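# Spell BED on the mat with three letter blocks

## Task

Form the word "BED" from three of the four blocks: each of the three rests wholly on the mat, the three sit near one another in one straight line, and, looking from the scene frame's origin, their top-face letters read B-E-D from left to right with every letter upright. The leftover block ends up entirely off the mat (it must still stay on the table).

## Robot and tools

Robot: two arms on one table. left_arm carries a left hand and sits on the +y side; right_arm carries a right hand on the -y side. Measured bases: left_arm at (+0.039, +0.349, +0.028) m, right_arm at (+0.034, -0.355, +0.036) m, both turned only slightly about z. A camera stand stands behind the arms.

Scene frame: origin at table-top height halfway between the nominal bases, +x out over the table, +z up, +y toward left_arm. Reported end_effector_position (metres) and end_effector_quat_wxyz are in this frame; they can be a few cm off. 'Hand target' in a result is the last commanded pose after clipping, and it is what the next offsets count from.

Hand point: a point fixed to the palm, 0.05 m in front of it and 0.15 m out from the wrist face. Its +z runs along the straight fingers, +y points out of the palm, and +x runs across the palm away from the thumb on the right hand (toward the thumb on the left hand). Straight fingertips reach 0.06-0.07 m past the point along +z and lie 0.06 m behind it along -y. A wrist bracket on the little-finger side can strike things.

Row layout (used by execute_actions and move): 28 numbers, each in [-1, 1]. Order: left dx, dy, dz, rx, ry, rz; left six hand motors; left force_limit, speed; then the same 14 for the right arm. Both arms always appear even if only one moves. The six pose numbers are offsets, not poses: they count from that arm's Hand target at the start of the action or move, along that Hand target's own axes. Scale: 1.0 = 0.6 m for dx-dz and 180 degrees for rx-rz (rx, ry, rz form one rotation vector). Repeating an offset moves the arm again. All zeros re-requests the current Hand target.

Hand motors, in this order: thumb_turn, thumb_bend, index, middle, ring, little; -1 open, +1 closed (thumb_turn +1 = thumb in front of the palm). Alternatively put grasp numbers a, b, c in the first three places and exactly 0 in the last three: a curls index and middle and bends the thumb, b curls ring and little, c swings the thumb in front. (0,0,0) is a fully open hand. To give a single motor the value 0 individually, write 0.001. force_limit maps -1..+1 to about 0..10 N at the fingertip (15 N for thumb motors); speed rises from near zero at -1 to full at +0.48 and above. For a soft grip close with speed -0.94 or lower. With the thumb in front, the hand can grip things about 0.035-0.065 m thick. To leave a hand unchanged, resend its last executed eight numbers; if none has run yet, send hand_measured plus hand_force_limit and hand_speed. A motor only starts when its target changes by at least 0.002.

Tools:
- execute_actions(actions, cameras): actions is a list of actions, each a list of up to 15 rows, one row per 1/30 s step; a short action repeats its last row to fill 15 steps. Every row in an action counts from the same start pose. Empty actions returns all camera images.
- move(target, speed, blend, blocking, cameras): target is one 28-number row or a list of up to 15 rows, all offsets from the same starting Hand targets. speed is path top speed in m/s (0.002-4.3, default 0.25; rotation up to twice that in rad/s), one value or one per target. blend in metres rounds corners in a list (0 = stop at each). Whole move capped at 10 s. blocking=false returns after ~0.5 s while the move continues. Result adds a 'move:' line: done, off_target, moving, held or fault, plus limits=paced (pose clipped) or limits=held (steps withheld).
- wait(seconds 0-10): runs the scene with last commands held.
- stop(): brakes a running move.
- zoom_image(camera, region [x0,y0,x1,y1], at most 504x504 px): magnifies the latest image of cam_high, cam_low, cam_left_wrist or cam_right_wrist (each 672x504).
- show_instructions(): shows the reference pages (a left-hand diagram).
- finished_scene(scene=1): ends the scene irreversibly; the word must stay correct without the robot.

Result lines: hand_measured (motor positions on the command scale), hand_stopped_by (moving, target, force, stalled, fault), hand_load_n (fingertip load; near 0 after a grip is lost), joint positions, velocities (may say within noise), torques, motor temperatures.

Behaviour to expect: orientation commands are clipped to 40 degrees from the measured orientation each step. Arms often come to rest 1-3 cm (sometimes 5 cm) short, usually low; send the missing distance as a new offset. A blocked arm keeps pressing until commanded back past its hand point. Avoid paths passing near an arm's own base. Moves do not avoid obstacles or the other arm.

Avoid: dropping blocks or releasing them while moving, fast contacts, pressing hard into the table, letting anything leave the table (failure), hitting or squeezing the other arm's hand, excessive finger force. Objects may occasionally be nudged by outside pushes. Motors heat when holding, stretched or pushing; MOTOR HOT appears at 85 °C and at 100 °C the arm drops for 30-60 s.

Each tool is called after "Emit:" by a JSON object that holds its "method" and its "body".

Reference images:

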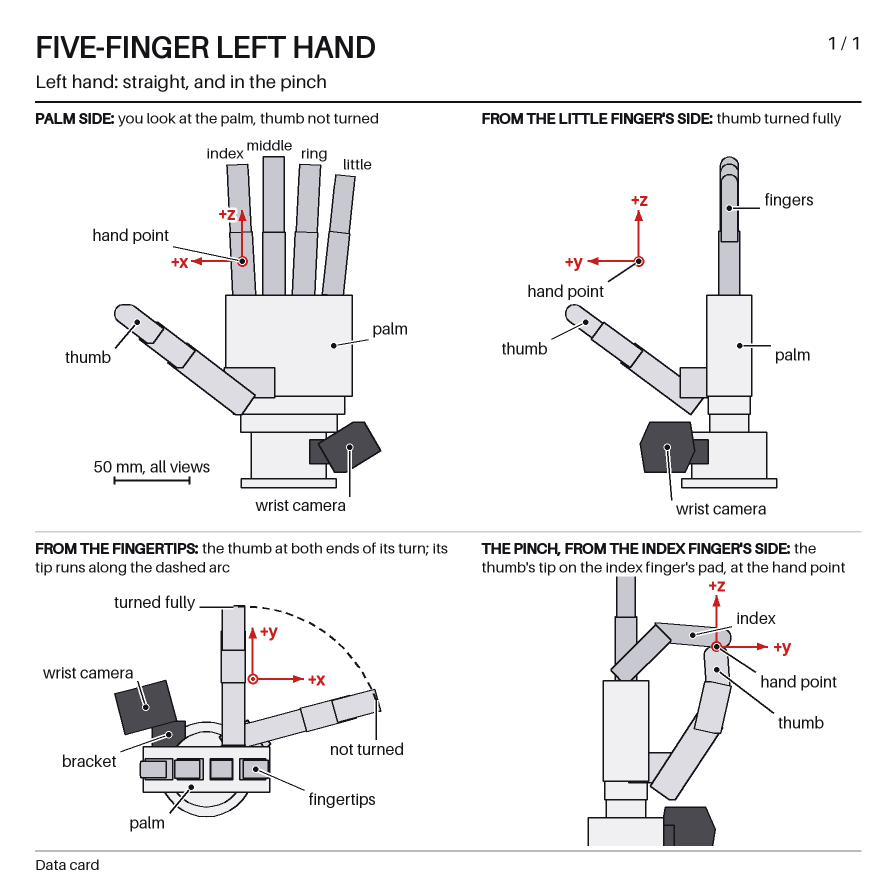

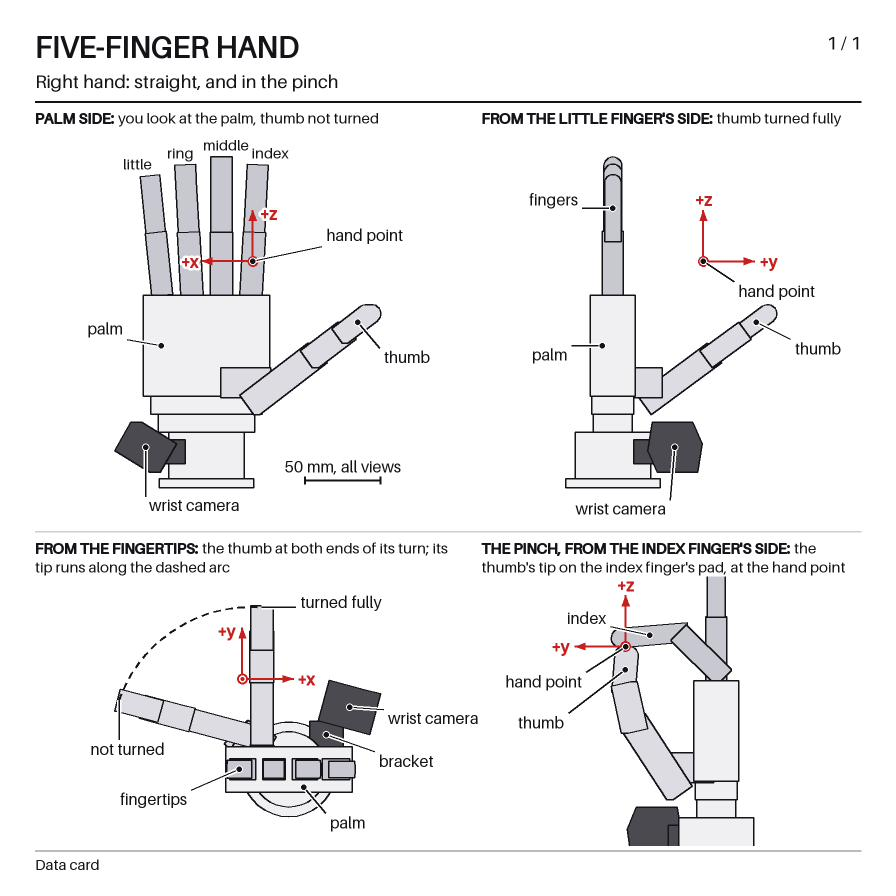

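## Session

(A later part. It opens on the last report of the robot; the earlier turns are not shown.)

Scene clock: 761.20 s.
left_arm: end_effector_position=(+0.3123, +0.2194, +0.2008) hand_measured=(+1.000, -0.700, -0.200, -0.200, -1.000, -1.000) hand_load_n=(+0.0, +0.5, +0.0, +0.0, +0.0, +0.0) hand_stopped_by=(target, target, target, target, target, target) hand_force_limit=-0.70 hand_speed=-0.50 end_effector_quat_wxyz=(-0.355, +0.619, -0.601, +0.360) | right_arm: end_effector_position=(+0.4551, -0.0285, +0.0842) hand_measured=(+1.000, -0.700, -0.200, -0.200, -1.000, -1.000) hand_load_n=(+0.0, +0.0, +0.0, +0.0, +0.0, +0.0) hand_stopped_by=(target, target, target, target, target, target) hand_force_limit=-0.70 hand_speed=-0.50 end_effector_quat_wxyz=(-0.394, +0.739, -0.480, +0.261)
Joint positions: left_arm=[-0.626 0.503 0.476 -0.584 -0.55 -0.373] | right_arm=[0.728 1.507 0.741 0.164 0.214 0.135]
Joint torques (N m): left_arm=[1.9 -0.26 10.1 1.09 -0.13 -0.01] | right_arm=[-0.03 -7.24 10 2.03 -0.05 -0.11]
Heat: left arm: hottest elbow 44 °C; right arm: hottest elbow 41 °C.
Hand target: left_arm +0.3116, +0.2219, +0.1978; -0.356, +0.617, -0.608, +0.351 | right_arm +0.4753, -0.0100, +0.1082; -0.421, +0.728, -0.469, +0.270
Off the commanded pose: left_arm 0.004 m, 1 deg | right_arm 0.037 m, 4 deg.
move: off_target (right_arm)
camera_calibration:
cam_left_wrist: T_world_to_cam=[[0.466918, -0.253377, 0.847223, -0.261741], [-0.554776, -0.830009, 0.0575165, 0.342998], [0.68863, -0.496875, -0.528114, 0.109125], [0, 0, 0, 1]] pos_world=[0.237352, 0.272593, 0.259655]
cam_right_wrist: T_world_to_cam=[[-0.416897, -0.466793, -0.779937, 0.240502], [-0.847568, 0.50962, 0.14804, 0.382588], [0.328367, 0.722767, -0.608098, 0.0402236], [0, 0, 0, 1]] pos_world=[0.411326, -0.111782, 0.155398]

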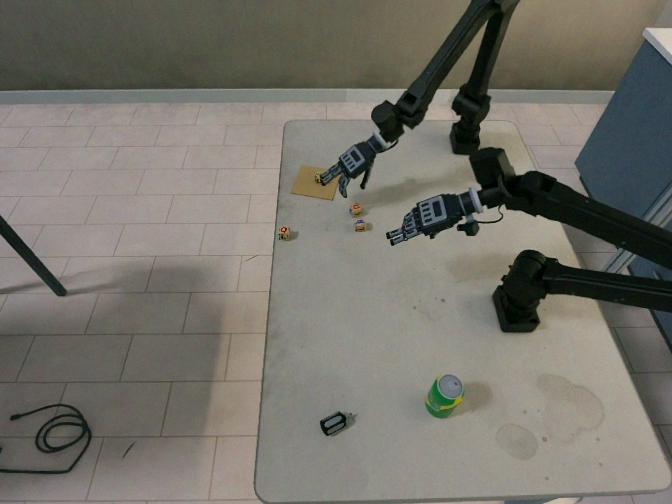

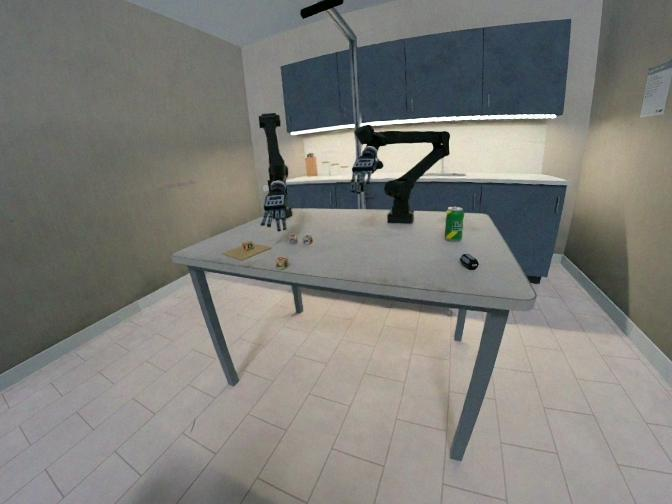

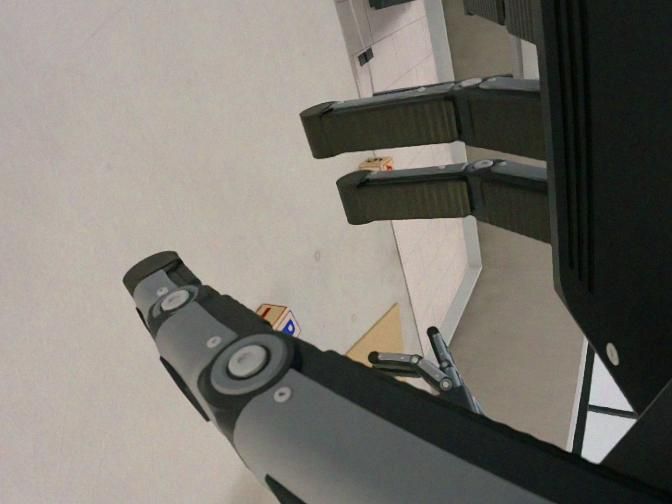

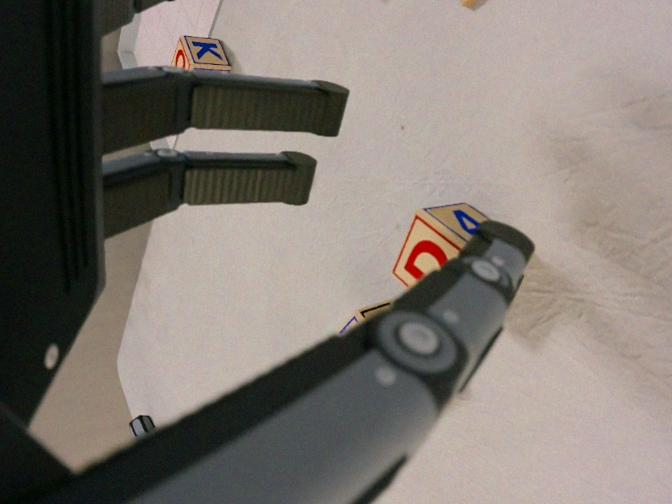

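Emit:
{"method": "move", "body": {"target": [0,0,0,0,0,0,1,-0.7,-0.2,-0.2,-1,-1,-0.7,-0.5,-0.0498,0.0347,0.0237,0,0,0,1,-0.7,-0.2,-0.2,-1,-1,-0.7,-0.5], "speed": 0.12, "cameras": ["cam_right_wrist"]}}

Scene clock: 784.47 s.
left_arm: end_effector_position=(+0.3123, +0.2194, +0.2008) hand_measured=(+1.000, -0.700, -0.200, -0.200, -1.000, -1.000) hand_load_n=(-0.5, +0.0, +0.0, +0.0, +0.0, +0.0) hand_stopped_by=(target, target, target, target, target, target) hand_force_limit=-0.70 hand_speed=-0.50 end_effector_quat_wxyz=(-0.355, +0.619, -0.601, +0.360) | right_arm: end_effector_position=(+0.4443, -0.0016, +0.0602) hand_measured=(+1.000, -0.700, -0.200, -0.200, -1.000, -1.000) hand_load_n=(+0.0, +0.0, +0.5, +0.0, +0.0, +0.0) hand_stopped_by=(target, target, target, target, target, target) hand_force_limit=-0.70 hand_speed=-0.50 end_effector_quat_wxyz=(-0.393, +0.745, -0.470, +0.263)
Joint positions: left_arm=[-0.626 0.503 0.476 -0.584 -0.55 -0.373] | right_arm=[0.795 1.584 0.747 0.227 0.263 0.152]
Joint torques (N m): left_arm=[1.85 -0.26 10.02 1.09 -0.12 -0.01] | right_arm=[-0.15 -7.88 9.59 2.06 0.25 0.07]
Heat: left arm: hottest elbow 48 °C; right arm: hottest elbow 41 °C.
Hand target: left_arm +0.3116, +0.2219, +0.1978; -0.356, +0.617, -0.608, +0.351 | right_arm +0.4646, +0.0181, +0.0831; -0.421, +0.728, -0.469, +0.270
Off the commanded pose: left_arm 0.004 m, 1 deg | right_arm 0.036 m, 4 deg.
move: off_target (right_arm)
camera_calibration:
cam_right_wrist: T_world_to_cam=[[-0.403631, -0.484005, -0.776416, 0.223672], [-0.857344, 0.496379, 0.136268, 0.368237], [0.319442, 0.720657, -0.615313, 0.0140798], [0, 0, 0, 1]] pos_world=[0.401489, -0.0846735, 0.132147]
Images, in order (width x height): cam_right_wrist 672x504.

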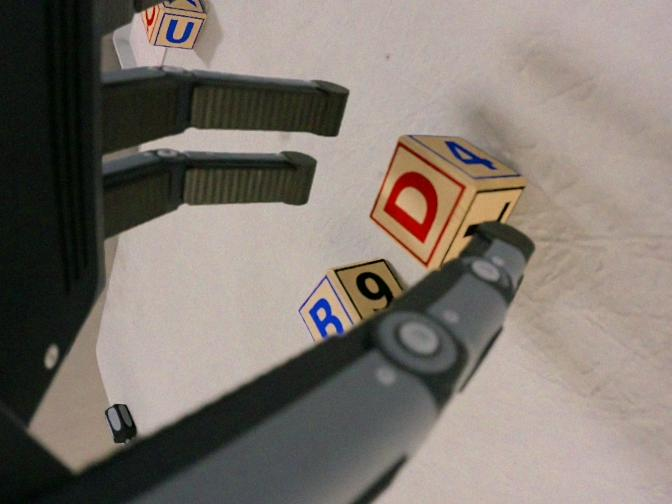

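Emit:
{"method": "zoom_image", "body": {"camera": "cam_right_wrist", "region": [280, 120, 540, 350]}}

Scaled by 1.938 from the camera's 672x504 image, which has a finer 960x720 frame.

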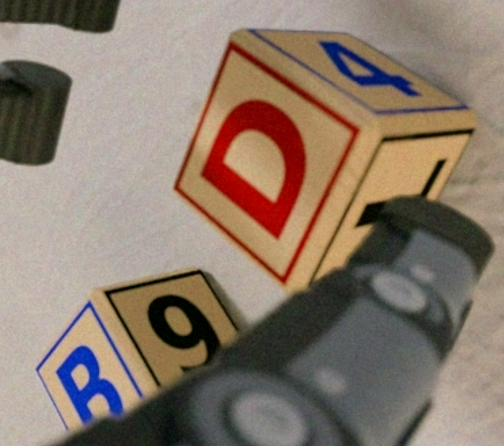

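Emit:
{"method": "move", "body": {"target": [0,0,0,0,0,0,1,-0.7,-0.2,-0.2,-1,-1,-0.7,-0.5,-0.0023,0.0365,0.0167,0,0,0,1,-0.7,-0.2,-0.2,-1,-1,-0.7,-0.5], "speed": 0.08, "cameras": ["cam_right_wrist"]}}

Scene clock: 795.23 s.
left_arm: end_effector_position=(+0.3123, +0.2194, +0.2008) hand_measured=(+1.000, -0.700, -0.200, -0.200, -1.000, -1.000) hand_load_n=(+0.5, +0.0, +0.0, +0.0, +0.0, +0.0) hand_stopped_by=(target, target, target, target, target, target) hand_force_limit=-0.70 hand_speed=-0.50 end_effector_quat_wxyz=(-0.355, +0.619, -0.601, +0.360) | right_arm: end_effector_position=(+0.4512, +0.0037, +0.0458) hand_measured=(+1.000, -0.700, -0.200, -0.200, -1.000, -1.000) hand_load_n=(+0.5, +0.0, +0.0, +0.0, +0.0, +0.0) hand_stopped_by=(target, target, target, target, target, target) hand_force_limit=-0.70 hand_speed=-0.50 end_effector_quat_wxyz=(-0.401, +0.739, -0.471, +0.267)
Joint positions: left_arm=[-0.626 0.503 0.476 -0.584 -0.55 -0.373] | right_arm=[0.795 1.639 0.747 0.302 0.267 0.155]
Joint torques (N m): left_arm=[1.79 -0.32 10.03 1.09 -0.12 -0.01] | right_arm=[0.32 -8.18 7.76 2.09 0.25 0.07]
Heat: left arm: hottest elbow 48 °C; right arm: hottest elbow 42 °C.
Hand target: left_arm +0.3116, +0.2219, +0.1978; -0.356, +0.617, -0.608, +0.351 | right_arm +0.4619, +0.0184, +0.0590; -0.420, +0.728, -0.469, +0.270
Off the commanded pose: left_arm 0.004 m, 1 deg | right_arm 0.023 m, 3 deg.
move: off_target (right_arm)
camera_calibration:
cam_right_wrist: T_world_to_cam=[[-0.393926, -0.471452, -0.789022, 0.214016], [-0.856962, 0.498759, 0.129829, 0.373612], [0.332323, 0.727305, -0.60049, -0.00733575], [0, 0, 0, 1]] pos_world=[0.406915, -0.0801087, 0.115952]
Images, in order (width x height): cam_right_wrist 672x504.

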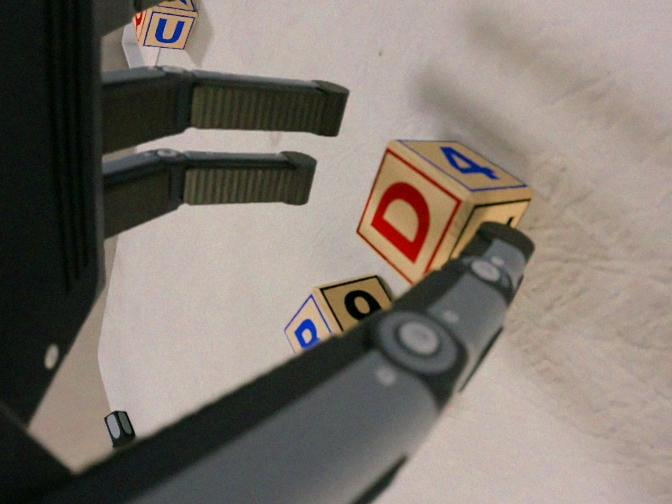

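Emit:
{"method": "move", "body": {"target": [0,0,0,0,0,0,1,-0.7,-0.2,-0.2,-1,-1,-0.7,-0.5,0.006,0.0352,-0.0157,0,0,0,1,-0.7,-0.2,-0.2,-1,-1,-0.7,-0.5], "speed": 0.07, "cameras": ["cam_right_wrist"]}}

Scene clock: 801.07 s.
left_arm: end_effector_position=(+0.3123, +0.2194, +0.2008) hand_measured=(+1.000, -0.700, -0.200, -0.200, -1.000, -1.000) hand_load_n=(+0.0, +0.0, +0.0, +0.0, +0.0, -0.5) hand_stopped_by=(target, target, target, target, target, target) hand_force_limit=-0.70 hand_speed=-0.50 end_effector_quat_wxyz=(-0.355, +0.619, -0.601, +0.360) | right_arm: end_effector_position=(+0.4485, +0.0034, +0.0455) hand_measured=(+1.000, -0.700, -0.200, -0.200, -1.000, -1.000) hand_load_n=(+0.0, +0.0, +0.0, +0.0, +0.0, +0.0) hand_stopped_by=(target, target, target, target, target, target) hand_force_limit=-0.70 hand_speed=-0.50 end_effector_quat_wxyz=(-0.414, +0.732, -0.469, +0.271)
Joint positions: left_arm=[-0.626 0.503 0.476 -0.584 -0.55 -0.373] | right_arm=[0.8 1.639 0.719 0.36 0.272 0.158]
Joint torques (N m): left_arm=[1.67 -0.32 10.02 1.06 -0.13 0] | right_arm=[0.38 -8.12 5.15 2.1 0.24 0.07]
Heat: left arm: hottest elbow 49 °C; right arm: hottest elbow 42 °C.
Hand target: left_arm +0.3116, +0.2219, +0.1978; -0.356, +0.617, -0.608, +0.351 | right_arm +0.4465, +0.0074, +0.0455; -0.421, +0.728, -0.469, +0.270
Off the commanded pose: left_arm 0.004 m, 1 deg | right_arm 0.004 m, 1 deg.
move: done
camera_calibration:
cam_right_wrist: T_world_to_cam=[[-0.375794, -0.454303, -0.807705, 0.205276], [-0.859159, 0.497456, 0.119934, 0.37289], [0.347311, 0.739017, -0.577259, -0.0141637], [0, 0, 0, 1]] pos_world=[0.402433, -0.0817716, 0.112904]
Images, in order (width x height): cam_right_wrist 672x504.

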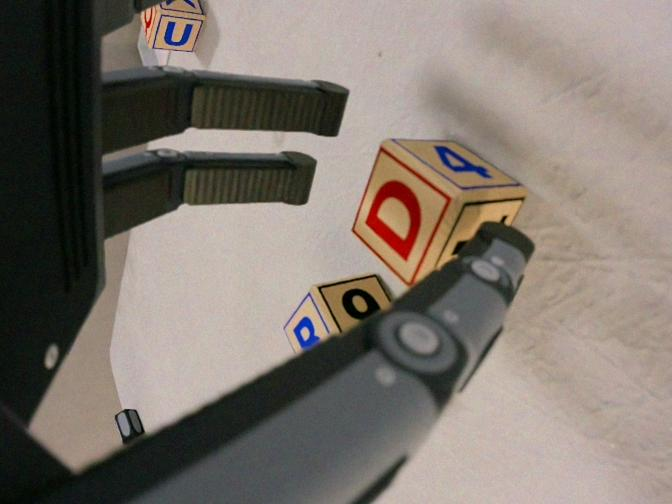

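Emit:
{"method": "move", "body": {"target": [0,0,0,0,0,0,1,-0.7,-0.2,-0.2,-1,-1,-0.7,-0.5,0.003,0.0223,-0.0077,0,0,0,1,-0.7,-0.2,-0.2,-1,-1,-0.7,-0.5], "speed": 0.07, "cameras": ["cam_right_wrist"]}}

Scene clock: 806.67 s.
left_arm: end_effector_position=(+0.3123, +0.2194, +0.2008) hand_measured=(+1.000, -0.700, -0.200, -0.200, -1.000, -1.000) hand_load_n=(+0.0, +0.0, +0.0, +0.0, +0.0, +0.0) hand_stopped_by=(target, target, target, target, target, target) hand_force_limit=-0.70 hand_speed=-0.50 end_effector_quat_wxyz=(-0.355, +0.619, -0.601, +0.360) | right_arm: end_effector_position=(+0.4402, -0.0015, +0.0389) hand_measured=(+1.000, -0.700, -0.200, -0.200, -1.000, -1.000) hand_load_n=(+0.0, +0.0, +0.0, +0.0, +0.0, +0.0) hand_stopped_by=(target, target, target, target, target, target) hand_force_limit=-0.70 hand_speed=-0.50 end_effector_quat_wxyz=(-0.416, +0.730, -0.469, +0.271)
Joint positions: left_arm=[-0.626 0.503 0.476 -0.584 -0.55 -0.373] | right_arm=[0.804 1.639 0.685 0.399 0.276 0.16]
Joint torques (N m): left_arm=[1.73 -0.38 10.02 1.09 -0.13 -0.01] | right_arm=[0.32 -7.59 4.83 2.11 0.24 0.07]
Heat: left arm: hottest elbow 49 °C; right arm: hottest elbow 41 °C.
Hand target: left_arm +0.3116, +0.2219, +0.1978; -0.356, +0.617, -0.608, +0.351 | right_arm +0.4374, +0.0014, +0.0362; -0.421, +0.728, -0.469, +0.270
Off the commanded pose: left_arm 0.004 m, 1 deg | right_arm 0.005 m, 1 deg.
move: done
camera_calibration:
cam_right_wrist: T_world_to_cam=[[-0.372292, -0.451413, -0.810941, 0.193167], [-0.85989, 0.496571, 0.118346, 0.369406], [0.349267, 0.74138, -0.573035, -0.0124817], [0, 0, 0, 1]] pos_world=[0.393923, -0.0869844, 0.105777]
Images, in order (width x height): cam_right_wrist 672x504.

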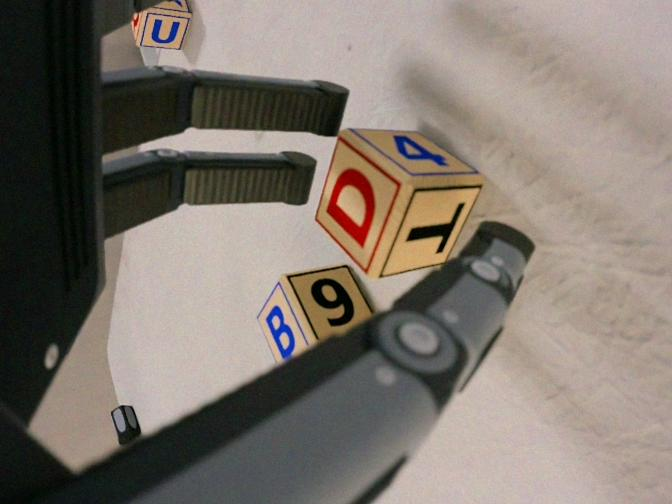

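Emit:
{"method": "move", "body": {"target": [[0,0,0,0,0,0,1,-0.7,-0.2,-0.2,-1,-1,-0.7,-0.5,-0.0005,0.0098,-0.0005,0,0,0,1,-0.7,-0.2,-0.2,-1,-1,-0.7,-0.5],[0,0,0,0,0,0,1,-0.7,-0.2,-0.2,-1,-1,-0.7,-0.5,-0.0005,0.0098,-0.0005,0,0,0,1,-0.4,0.3,0.3,-1,-1,-0.7,-0.92],[0,0,0,0,0,0,1,-0.7,-0.2,-0.2,-1,-1,-0.7,-0.5,-0.0005,-0.0695,-0.0463,0,0,0,1,-0.4,0.3,0.3,-1,-1,-0.7,-0.92],[0,0,0,0,0,0,1,-0.7,-0.2,-0.2,-1,-1,-0.7,-0.5,0.3377,-0.1485,0.0245,0,0.1766,0.1019,1,-0.4,0.3,0.3,-1,-1,-0.7,-0.92]], "speed": [0.05,0.05,0.12,0.25], "blend": [0,0,0.02,0], "cameras": ["all"]}}

Scene clock: 831.33 s.
left_arm: end_effector_position=(+0.3123, +0.2194, +0.2008) hand_measured=(+1.000, -0.700, -0.200, -0.200, -1.000, -1.000) hand_load_n=(+0.0, +0.0, +0.0, +0.0, +0.0, +0.0) hand_stopped_by=(target, target, target, target, target, target) hand_force_limit=-0.70 hand_speed=-0.50 end_effector_quat_wxyz=(-0.355, +0.619, -0.601, +0.360) | right_arm: end_effector_position=(+0.5542, -0.1684, +0.0892) hand_measured=(+1.000, -0.572, +0.060, +0.054, -1.000, -1.000) hand_load_n=(-1.5, +4.5, +2.0, +2.0, +0.0, +0.0) hand_stopped_by=(target, force, force, force, target, target) hand_force_limit=-0.70 hand_speed=-0.92 end_effector_quat_wxyz=(+0.300, -0.555, +0.673, -0.386)
Joint positions: left_arm=[-0.626 0.503 0.476 -0.584 -0.55 -0.373] | right_arm=[0.517 1.563 0.824 0.073 0.564 0.369]
Joint torques (N m): left_arm=[1.73 -0.26 10.03 1.06 -0.12 -0.01] | right_arm=[-0.38 -7.71 10.19 0.72 0.36 0.07]
Heat: left arm: hottest elbow 50 °C; right arm: hottest elbow 40 °C.
Hand target: left_arm +0.3116, +0.2219, +0.1978; -0.356, +0.617, -0.608, +0.351 | right_arm +0.5733, -0.1595, +0.1057; +0.314, -0.543, +0.675, -0.389
Off the commanded pose: left_arm 0.004 m, 1 deg | right_arm 0.027 m, 2 deg.
move: off_target (right_arm)
camera_calibration:
cam_left_wrist: T_world_to_cam=[[0.466887, -0.253723, 0.847137, -0.2617], [-0.554853, -0.829978, 0.0572148, 0.343081], [0.688589, -0.49675, -0.528285, 0.109198], [0, 0, 0, 1]] pos_world=[0.237352, 0.272594, 0.259754]
cam_right_wrist: T_world_to_cam=[[-0.584443, -0.155522, -0.796392, 0.367209], [-0.397792, 0.910347, 0.11415, 0.358309], [0.70724, 0.383512, -0.593911, -0.156469], [0, 0, 0, 1]] pos_world=[0.467806, -0.209069, 0.158613]

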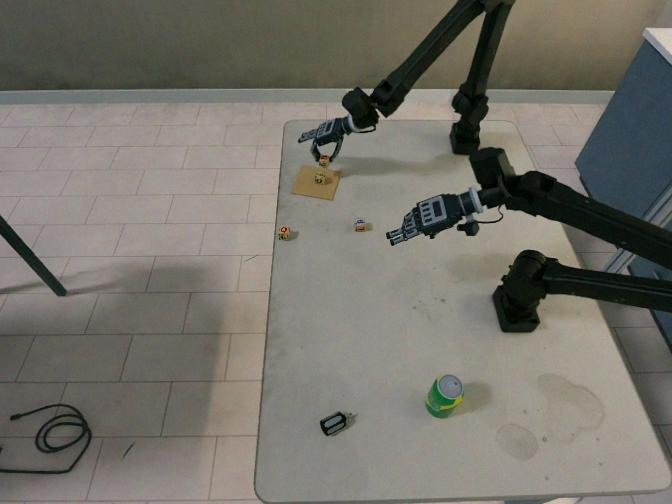

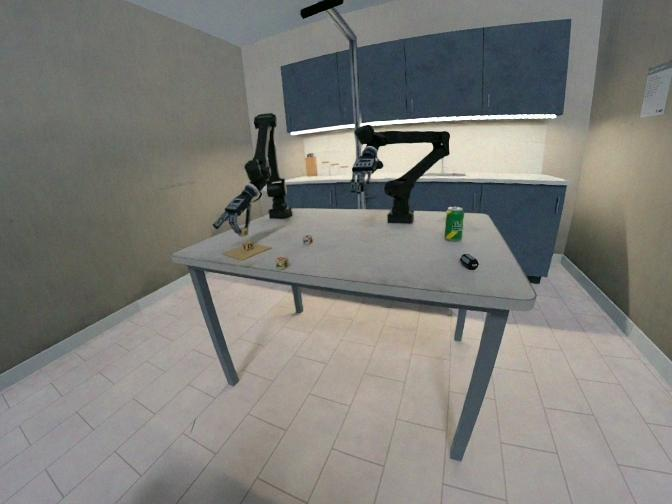

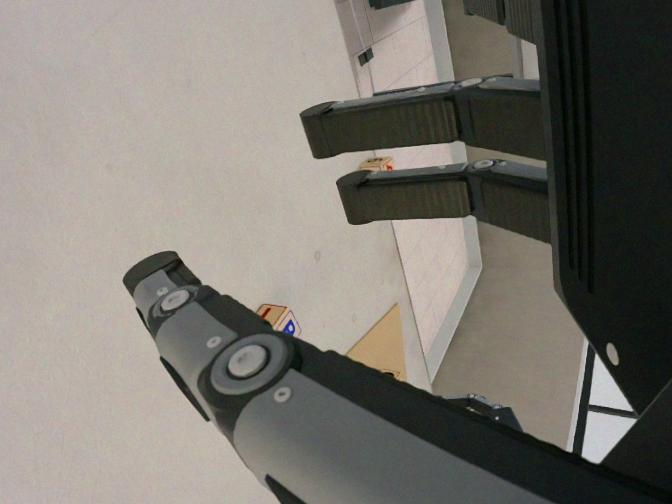

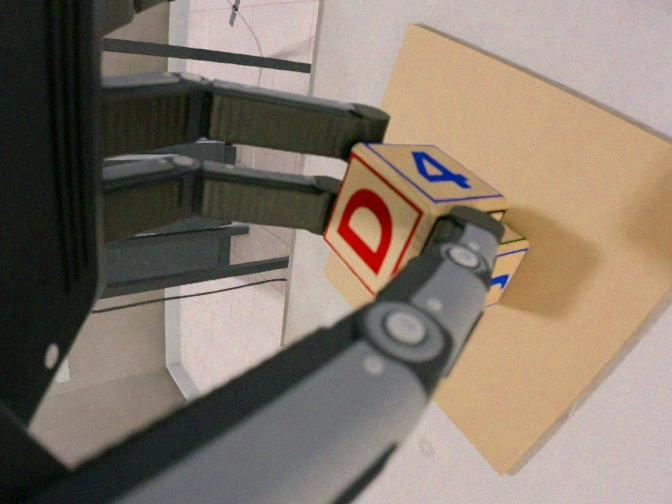

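Emit:
{"method": "zoom_image", "body": {"camera": "cam_right_wrist", "region": [430, 180, 580, 330]}}

Scaled by 3.360 from the camera's 672x504 image, which has a finer 960x720 frame.

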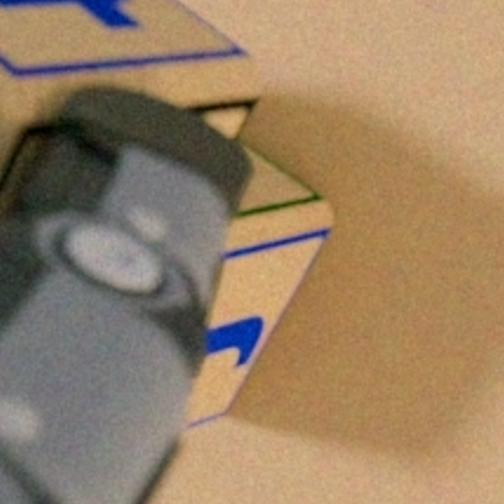

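Emit:
{"method": "move", "body": {"target": [0,0,0,0,0,0,1,-0.7,-0.2,-0.2,-1,-1,-0.7,-0.5,0.0138,0.033,0.0187,0,0,0,1,-0.4,0.3,0.3,-1,-1,-0.7,-0.92], "speed": 0.08, "cameras": ["cam_right_wrist","cam_low","cam_high"]}}

Emit:
{"method": "zoom_image", "body": {"camera": "cam_low", "region": [200, 200, 290, 270]}}

Emit:
{"method": "zoom_image", "body": {"camera": "cam_high", "region": [280, 130, 380, 220]}}

Scene clock: 869.90 s.
left_arm: end_effector_position=(+0.3123, +0.2194, +0.2008) hand_measured=(+1.000, -0.700, -0.200, -0.200, -1.000, -1.000) hand_load_n=(+0.0, +0.0, +0.0, +0.0, +0.0, -0.5) hand_stopped_by=(target, target, target, target, target, target) hand_force_limit=-0.70 hand_speed=-0.50 end_effector_quat_wxyz=(-0.355, +0.619, -0.601, +0.360) | right_arm: end_effector_position=(+0.5604, -0.1688, +0.0764) hand_measured=(+1.000, -0.572, +0.060, +0.054, -1.000, -1.000) hand_load_n=(-1.5, +4.0, +2.0, +1.5, +0.0, +0.0) hand_stopped_by=(target, force, force, force, target, target) hand_force_limit=-0.70 hand_speed=-0.92 end_effector_quat_wxyz=(+0.302, -0.552, +0.675, -0.386)
Joint positions: left_arm=[-0.626 0.503 0.476 -0.584 -0.55 -0.373] | right_arm=[0.51 1.602 0.824 0.118 0.559 0.37]
Joint torques (N m): left_arm=[1.79 -0.26 10.03 1.05 -0.13 0] | right_arm=[-0.91 -8.18 7.32 1.94 0.11 -0.03]
Heat: left arm: hottest elbow 51 °C; right arm: hottest elbow 42 °C.
Hand target: left_arm +0.3116, +0.2219, +0.1978; -0.356, +0.617, -0.608, +0.351 | right_arm +0.5714, -0.1676, +0.0830; +0.314, -0.543, +0.675, -0.389
Off the commanded pose: left_arm 0.004 m, 1 deg | right_arm 0.013 m, 2 deg.
move: off_target (right_arm)
camera_calibration:
cam_right_wrist: T_world_to_cam=[[-0.58185, -0.14861, -0.799603, 0.360511], [-0.394601, 0.911273, 0.117776, 0.360661], [0.711154, 0.384052, -0.588866, -0.170852], [0, 0, 0, 1]] pos_world=[0.473582, -0.209469, 0.14518]
Images, in order (width x height): cam_high 672x504, cam_low 672x504, cam_right_wrist 672x504.

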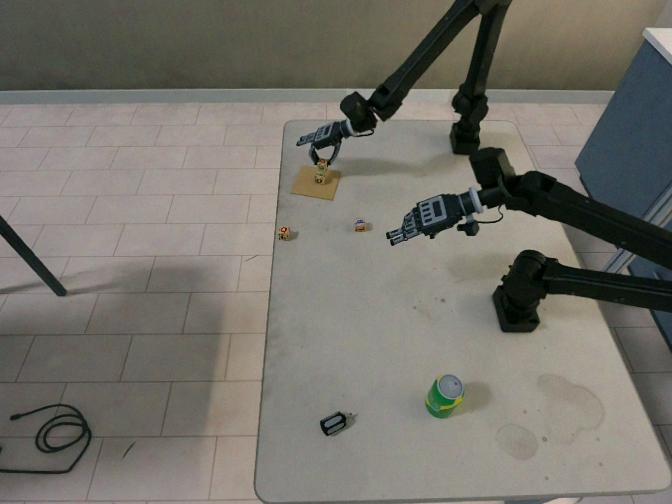

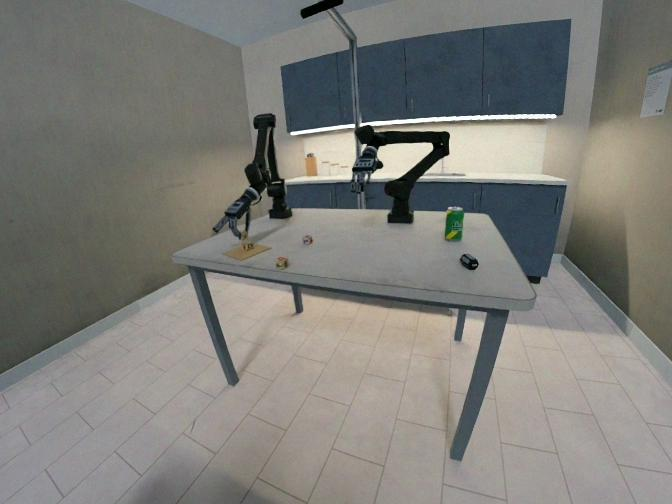

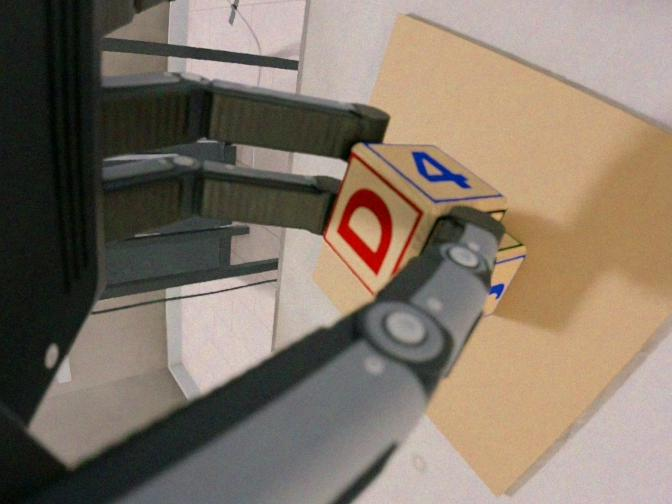

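Scaled by 5.600 from the camera's 672x504 image, which has a finer 960x720 frame.

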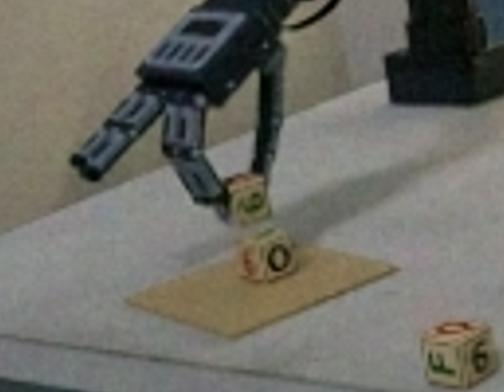

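Scaled by 5.040 from the camera's 672x504 image, which has a finer 960x720 frame.

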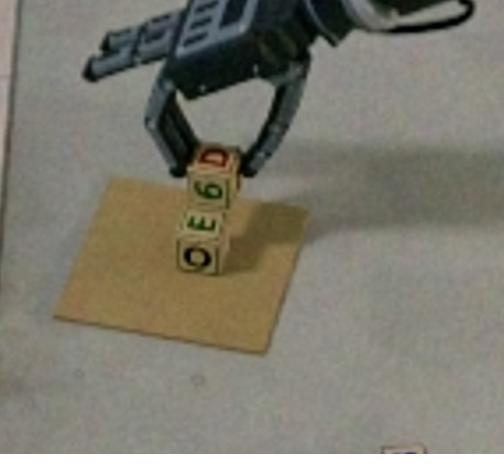

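Emit:
{"method": "move", "body": {"target": [0,0,0,0,0,0,1,-0.7,-0.2,-0.2,-1,-1,-0.7,-0.5,0.014,0.0018,0.0035,0,0,0,1,-0.4,0.3,0.3,-1,-1,-0.7,-0.92], "speed": 0.06, "cameras": ["cam_right_wrist","cam_high"]}}

Emit:
{"method": "zoom_image", "body": {"camera": "cam_high", "region": [290, 140, 350, 200]}}

Scene clock: 881.17 s.
left_arm: end_effector_position=(+0.3123, +0.2194, +0.2008) hand_measured=(+1.000, -0.700, -0.200, -0.200, -1.000, -1.000) hand_load_n=(+0.0, +0.0, +0.0, +0.0, +0.0, +0.0) hand_stopped_by=(target, target, target, target, target, target) hand_force_limit=-0.70 hand_speed=-0.50 end_effector_quat_wxyz=(-0.355, +0.619, -0.601, +0.360) | right_arm: end_effector_position=(+0.5658, -0.1744, +0.0786) hand_measured=(+1.000, -0.572, +0.060, +0.054, -1.000, -1.000) hand_load_n=(-2.0, +4.5, +2.0, +2.0, +0.0, +0.0) hand_stopped_by=(target, force, force, force, target, target) hand_force_limit=-0.70 hand_speed=-0.92 end_effector_quat_wxyz=(+0.308, -0.547, +0.677, -0.385)
Joint positions: left_arm=[-0.626 0.503 0.476 -0.584 -0.55 -0.373] | right_arm=[0.492 1.602 0.824 0.134 0.545 0.366]
Joint torques (N m): left_arm=[1.9 -0.32 10.09 1.07 -0.13 0] | right_arm=[-0.91 -8.41 6.28 1.98 0.09 -0.11]
Heat: left arm: hottest elbow 51 °C; right arm: hottest elbow 42 °C.
Hand target: left_arm +0.3116, +0.2219, +0.1978; -0.356, +0.617, -0.608, +0.351 | right_arm +0.5708, -0.1762, +0.0809; +0.314, -0.543, +0.675, -0.389
Off the commanded pose: left_arm 0.004 m, 1 deg | right_arm 0.006 m, 1 deg.
move: done
camera_calibration:
cam_right_wrist: T_world_to_cam=[[-0.574557, -0.137414, -0.806847, 0.363007], [-0.391746, 0.911722, 0.123688, 0.365607], [0.718623, 0.387145, -0.577667, -0.175817], [0, 0, 0, 1]] pos_world=[0.47814, -0.215383, 0.146106]
Images, in order (width x height): cam_high 672x504, cam_right_wrist 672x504.

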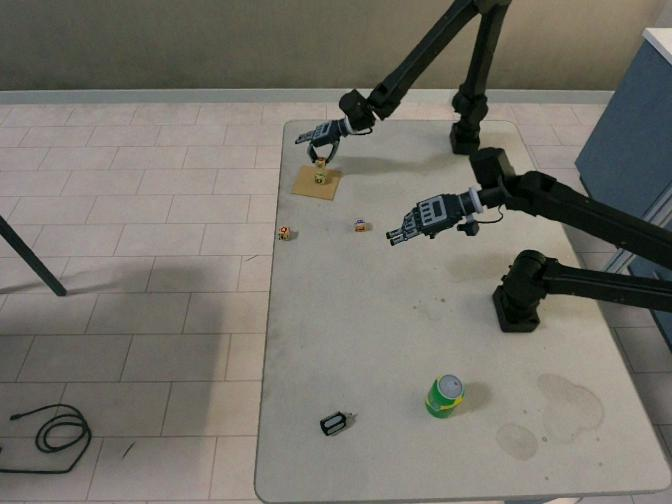

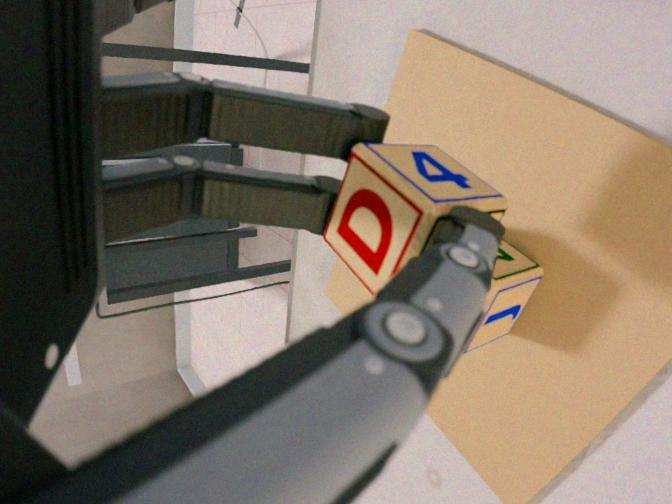

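Scaled by 8.400 from the camera's 672x504 image, which has a finer 960x720 frame.

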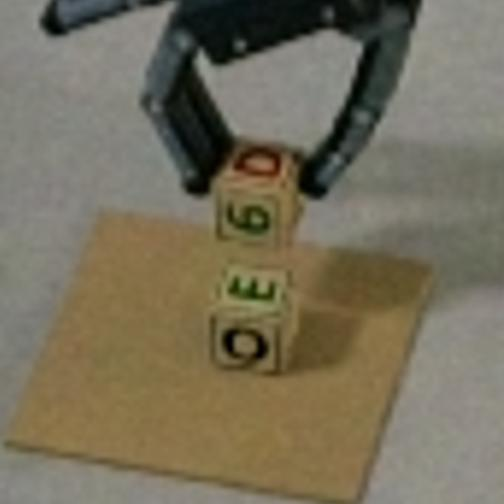

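Emit:
{"method": "move", "body": {"target": [0,0,0,0,0,0,1,-0.7,-0.2,-0.2,-1,-1,-0.7,-0.5,0.003,0.0142,-0.0143,0,0,0,1,-0.4,0.3,0.3,-1,-1,-0.7,-0.92], "speed": 0.06, "cameras": ["cam_right_wrist","cam_high"]}}

Emit:
{"method": "zoom_image", "body": {"camera": "cam_high", "region": [290, 140, 350, 200]}}

Scene clock: 890.53 s.
left_arm: end_effector_position=(+0.3123, +0.2194, +0.2008) hand_measured=(+1.000, -0.700, -0.200, -0.200, -1.000, -1.000) hand_load_n=(+0.0, +0.0, +0.0, +0.0, +0.0, +0.0) hand_stopped_by=(target, target, target, target, target, target) hand_force_limit=-0.70 hand_speed=-0.50 end_effector_quat_wxyz=(-0.355, +0.619, -0.601, +0.360) | right_arm: end_effector_position=(+0.5577, -0.1787, +0.0699) hand_measured=(+1.000, -0.572, +0.060, +0.054, -1.000, -1.000) hand_load_n=(-1.5, +4.0, +2.0, +2.0, +0.0, -0.5) hand_stopped_by=(target, force, force, force, target, target) hand_force_limit=-0.70 hand_speed=-0.92 end_effector_quat_wxyz=(+0.301, -0.549, +0.678, -0.385)
Joint positions: left_arm=[-0.626 0.503 0.476 -0.584 -0.55 -0.373] | right_arm=[0.492 1.602 0.8 0.144 0.548 0.365]
Joint torques (N m): left_arm=[1.85 -0.32 10 1.07 -0.12 -0.02] | right_arm=[0.15 -9.41 5.59 1.95 0.38 -0.01]
Motor temperatures (°C): left_arm=[33 33 52 32 33 31] | right_arm=[30 34 41 31 32 32]
Heat: left arm: hottest elbow 52 °C; right arm: hottest elbow 41 °C.
Hand target: left_arm +0.3116, +0.2219, +0.1978; -0.356, +0.617, -0.608, +0.351 | right_arm +0.5592, -0.1754, +0.0780; +0.314, -0.543, +0.675, -0.389
Off the commanded pose: left_arm 0.004 m, 1 deg | right_arm 0.009 m, 2 deg.
move: done
camera_calibration:
cam_right_wrist: T_world_to_cam=[[-0.58408, -0.142261, -0.799132, 0.354569], [-0.388557, 0.913393, 0.121392, 0.366127], [0.712653, 0.381411, -0.588772, -0.170227], [0, 0, 0, 1]] pos_world=[0.470671, -0.21905, 0.138678]
Images, in order (width x height): cam_high 672x504, cam_right_wrist 672x504.

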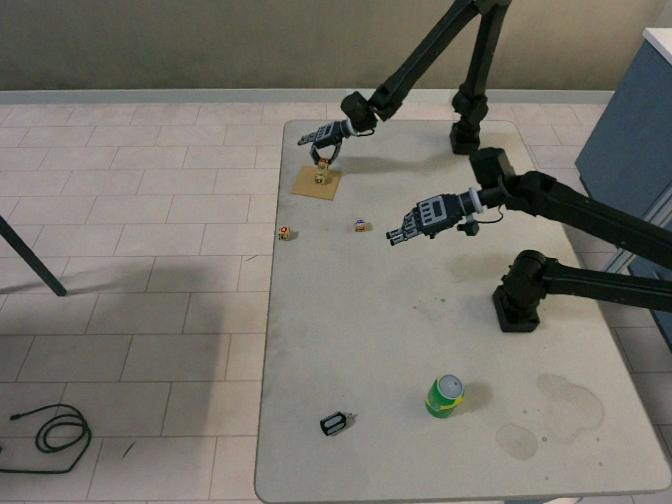

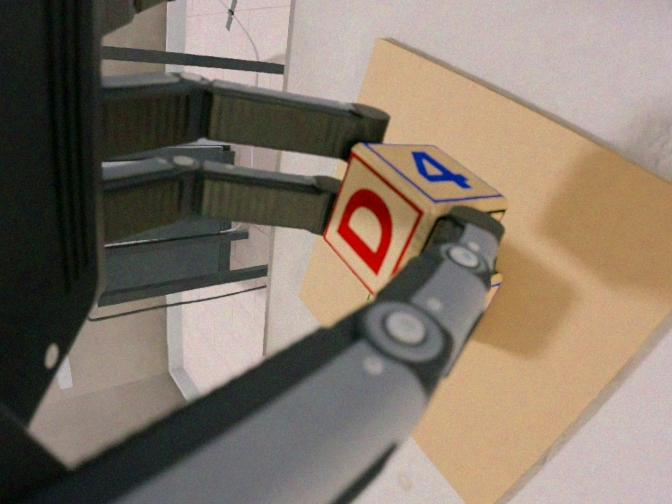

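Scaled by 8.400 from the camera's 672x504 image, which has a finer 960x720 frame.

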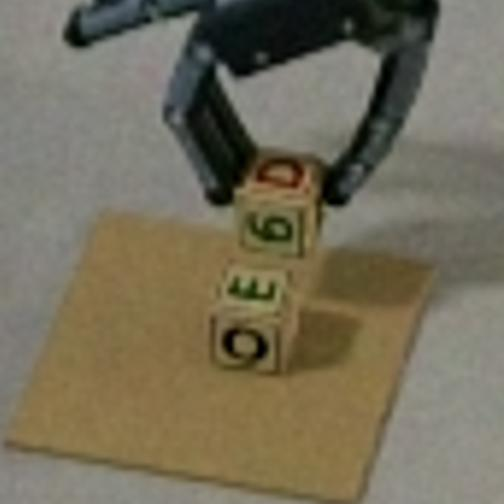

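Emit:
{"method": "move", "body": {"target": [0,0,0,0,0,0,1,-0.7,-0.2,-0.2,-1,-1,-0.7,-0.5,-0.002,0.0397,0.0243,0,0,0,1,-0.4,0.3,0.3,-1,-1,-0.7,-0.92], "speed": 0.06, "cameras": ["cam_right_wrist","cam_high"]}}

Emit:
{"method": "zoom_image", "body": {"camera": "cam_high", "region": [290, 140, 350, 200]}}

Scene clock: 898.90 s.
left_arm: end_effector_position=(+0.3123, +0.2194, +0.2008) hand_measured=(+1.000, -0.700, -0.200, -0.200, -1.000, -1.000) hand_load_n=(+0.0, +0.0, +0.0, +0.0, +0.0, +0.5) hand_stopped_by=(target, target, target, target, target, target) hand_force_limit=-0.70 hand_speed=-0.50 end_effector_quat_wxyz=(-0.355, +0.619, -0.601, +0.360) | right_arm: end_effector_position=(+0.5599, -0.1779, +0.0498) hand_measured=(+1.000, -0.572, +0.060, +0.054, -1.000, -1.000) hand_load_n=(-1.5, +4.5, +2.0, +1.5, +0.0, +0.0) hand_stopped_by=(target, force, force, force, target, target) hand_force_limit=-0.70 hand_speed=-0.92 end_effector_quat_wxyz=(+0.307, -0.546, +0.677, -0.387)
Joint positions: left_arm=[-0.626 0.503 0.476 -0.584 -0.55 -0.373] | right_arm=[0.492 1.655 0.782 0.23 0.549 0.365]
Joint torques (N m): left_arm=[1.73 -0.15 9.99 1.07 -0.13 -0.01] | right_arm=[0.21 -8.53 5.33 1.96 0.37 0]
Heat: left arm: hottest elbow 52 °C; right arm: hottest elbow 41 °C.
Hand target: left_arm +0.3116, +0.2219, +0.1978; -0.356, +0.617, -0.608, +0.351 | right_arm +0.5601, -0.1744, +0.0500; +0.314, -0.543, +0.675, -0.389
Off the commanded pose: left_arm 0.004 m, 1 deg | right_arm 0.004 m, 1 deg.
move: done
camera_calibration:
cam_right_wrist: T_world_to_cam=[[-0.573411, -0.137395, -0.807665, 0.335158], [-0.389388, 0.913075, 0.121124, 0.369143], [0.720817, 0.383948, -0.577067, -0.188679], [0, 0, 0, 1]] pos_world=[0.471926, -0.218563, 0.117103]
Images, in order (width x height): cam_high 672x504, cam_right_wrist 672x504.

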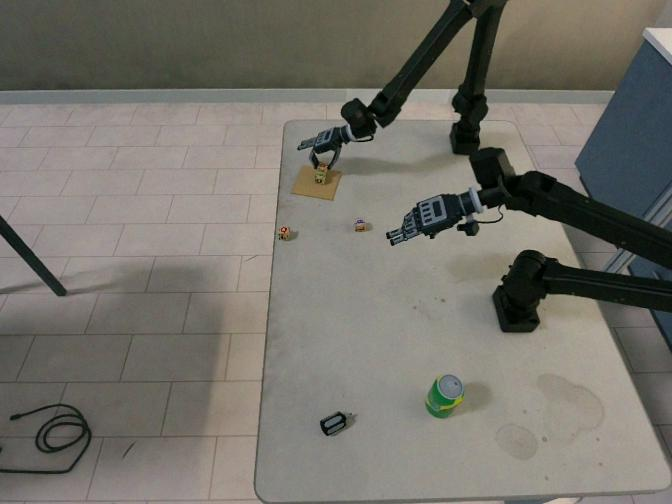

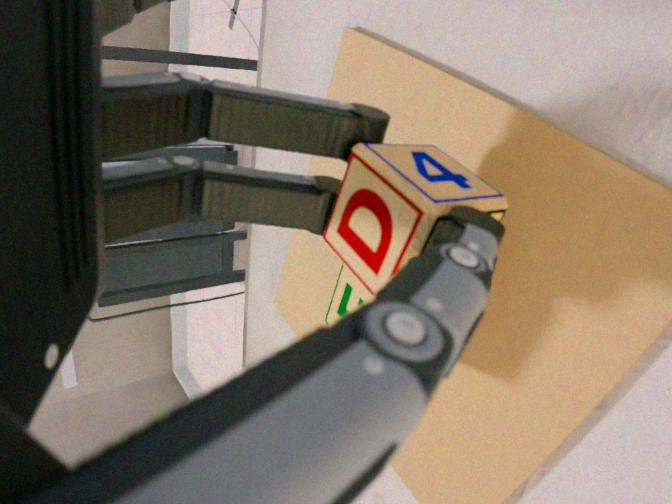

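Scaled by 8.400 from the camera's 672x504 image, which has a finer 960x720 frame.

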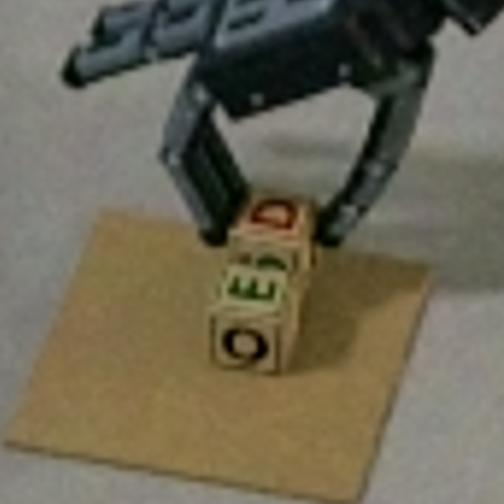

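Emit:
{"method": "move", "body": {"target": [0,0,0,0,0,0,1,-0.7,-0.2,-0.2,-1,-1,-0.7,-0.5,0,0.0173,0.01,0,0,0,1,-0.4,0.3,0.3,-1,-1,-0.7,-0.92], "speed": 0.04, "cameras": ["cam_right_wrist","cam_low"]}}

Emit:
{"method": "zoom_image", "body": {"camera": "cam_low", "region": [210, 210, 280, 270]}}

Scene clock: 908.27 s.
left_arm: end_effector_position=(+0.3123, +0.2194, +0.2008) hand_measured=(+1.000, -0.700, -0.200, -0.200, -1.000, -1.000) hand_load_n=(+0.0, +0.0, +0.0, +0.0, -0.5, +0.0) hand_stopped_by=(target, target, target, target, target, target) hand_force_limit=-0.70 hand_speed=-0.50 end_effector_quat_wxyz=(-0.355, +0.619, -0.601, +0.360) | right_arm: end_effector_position=(+0.5609, -0.1775, +0.0406) hand_measured=(+1.000, -0.572, +0.060, +0.054, -1.000, -1.000) hand_load_n=(-1.5, +4.0, +2.0, +1.5, +0.0, +0.0) hand_stopped_by=(target, force, force, force, target, target) hand_force_limit=-0.70 hand_speed=-0.92 end_effector_quat_wxyz=(+0.309, -0.544, +0.677, -0.388)
Joint positions: left_arm=[-0.626 0.503 0.476 -0.584 -0.55 -0.373] | right_arm=[0.492 1.68 0.776 0.266 0.55 0.365]
Joint torques (N m): left_arm=[1.85 -0.21 10.04 1.09 -0.13 -0.02] | right_arm=[0.21 -8.29 5.07 1.95 0.36 0]
Heat: left arm: hottest elbow 52 °C; right arm: hottest elbow 41 °C.
Hand target: left_arm +0.3116, +0.2219, +0.1978; -0.356, +0.617, -0.608, +0.351 | right_arm +0.5600, -0.1744, +0.0380; +0.314, -0.543, +0.675, -0.389
Off the commanded pose: left_arm 0.004 m, 1 deg | right_arm 0.004 m, 1 deg.
move: done
camera_calibration:
cam_right_wrist: T_world_to_cam=[[-0.569505, -0.135476, -0.810746, 0.326718], [-0.389662, 0.912953, 0.121162, 0.370405], [0.723759, 0.38492, -0.572722, -0.196487], [0, 0, 0, 1]] pos_world=[0.47261, -0.218268, 0.107475]
Images, in order (width x height): cam_low 672x504, cam_right_wrist 672x504.

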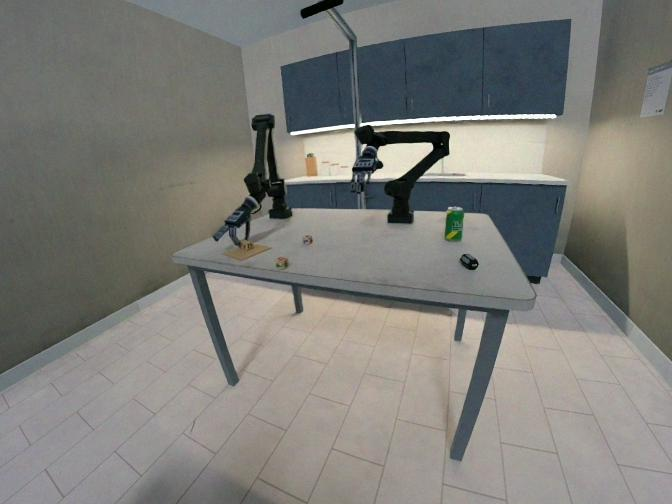

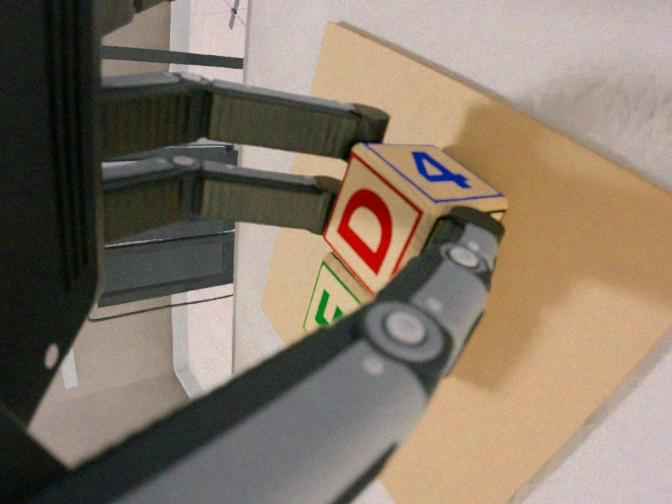

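Scaled by 7.200 from the camera's 672x504 image, which has a finer 960x720 frame.

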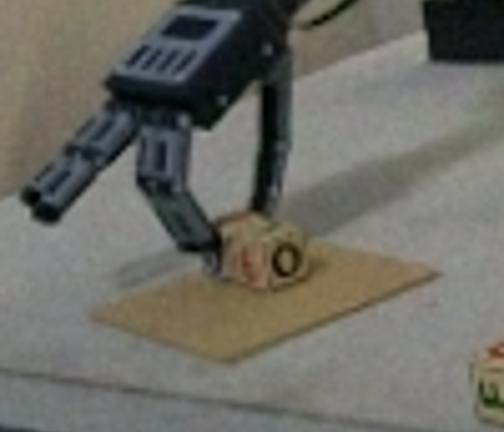

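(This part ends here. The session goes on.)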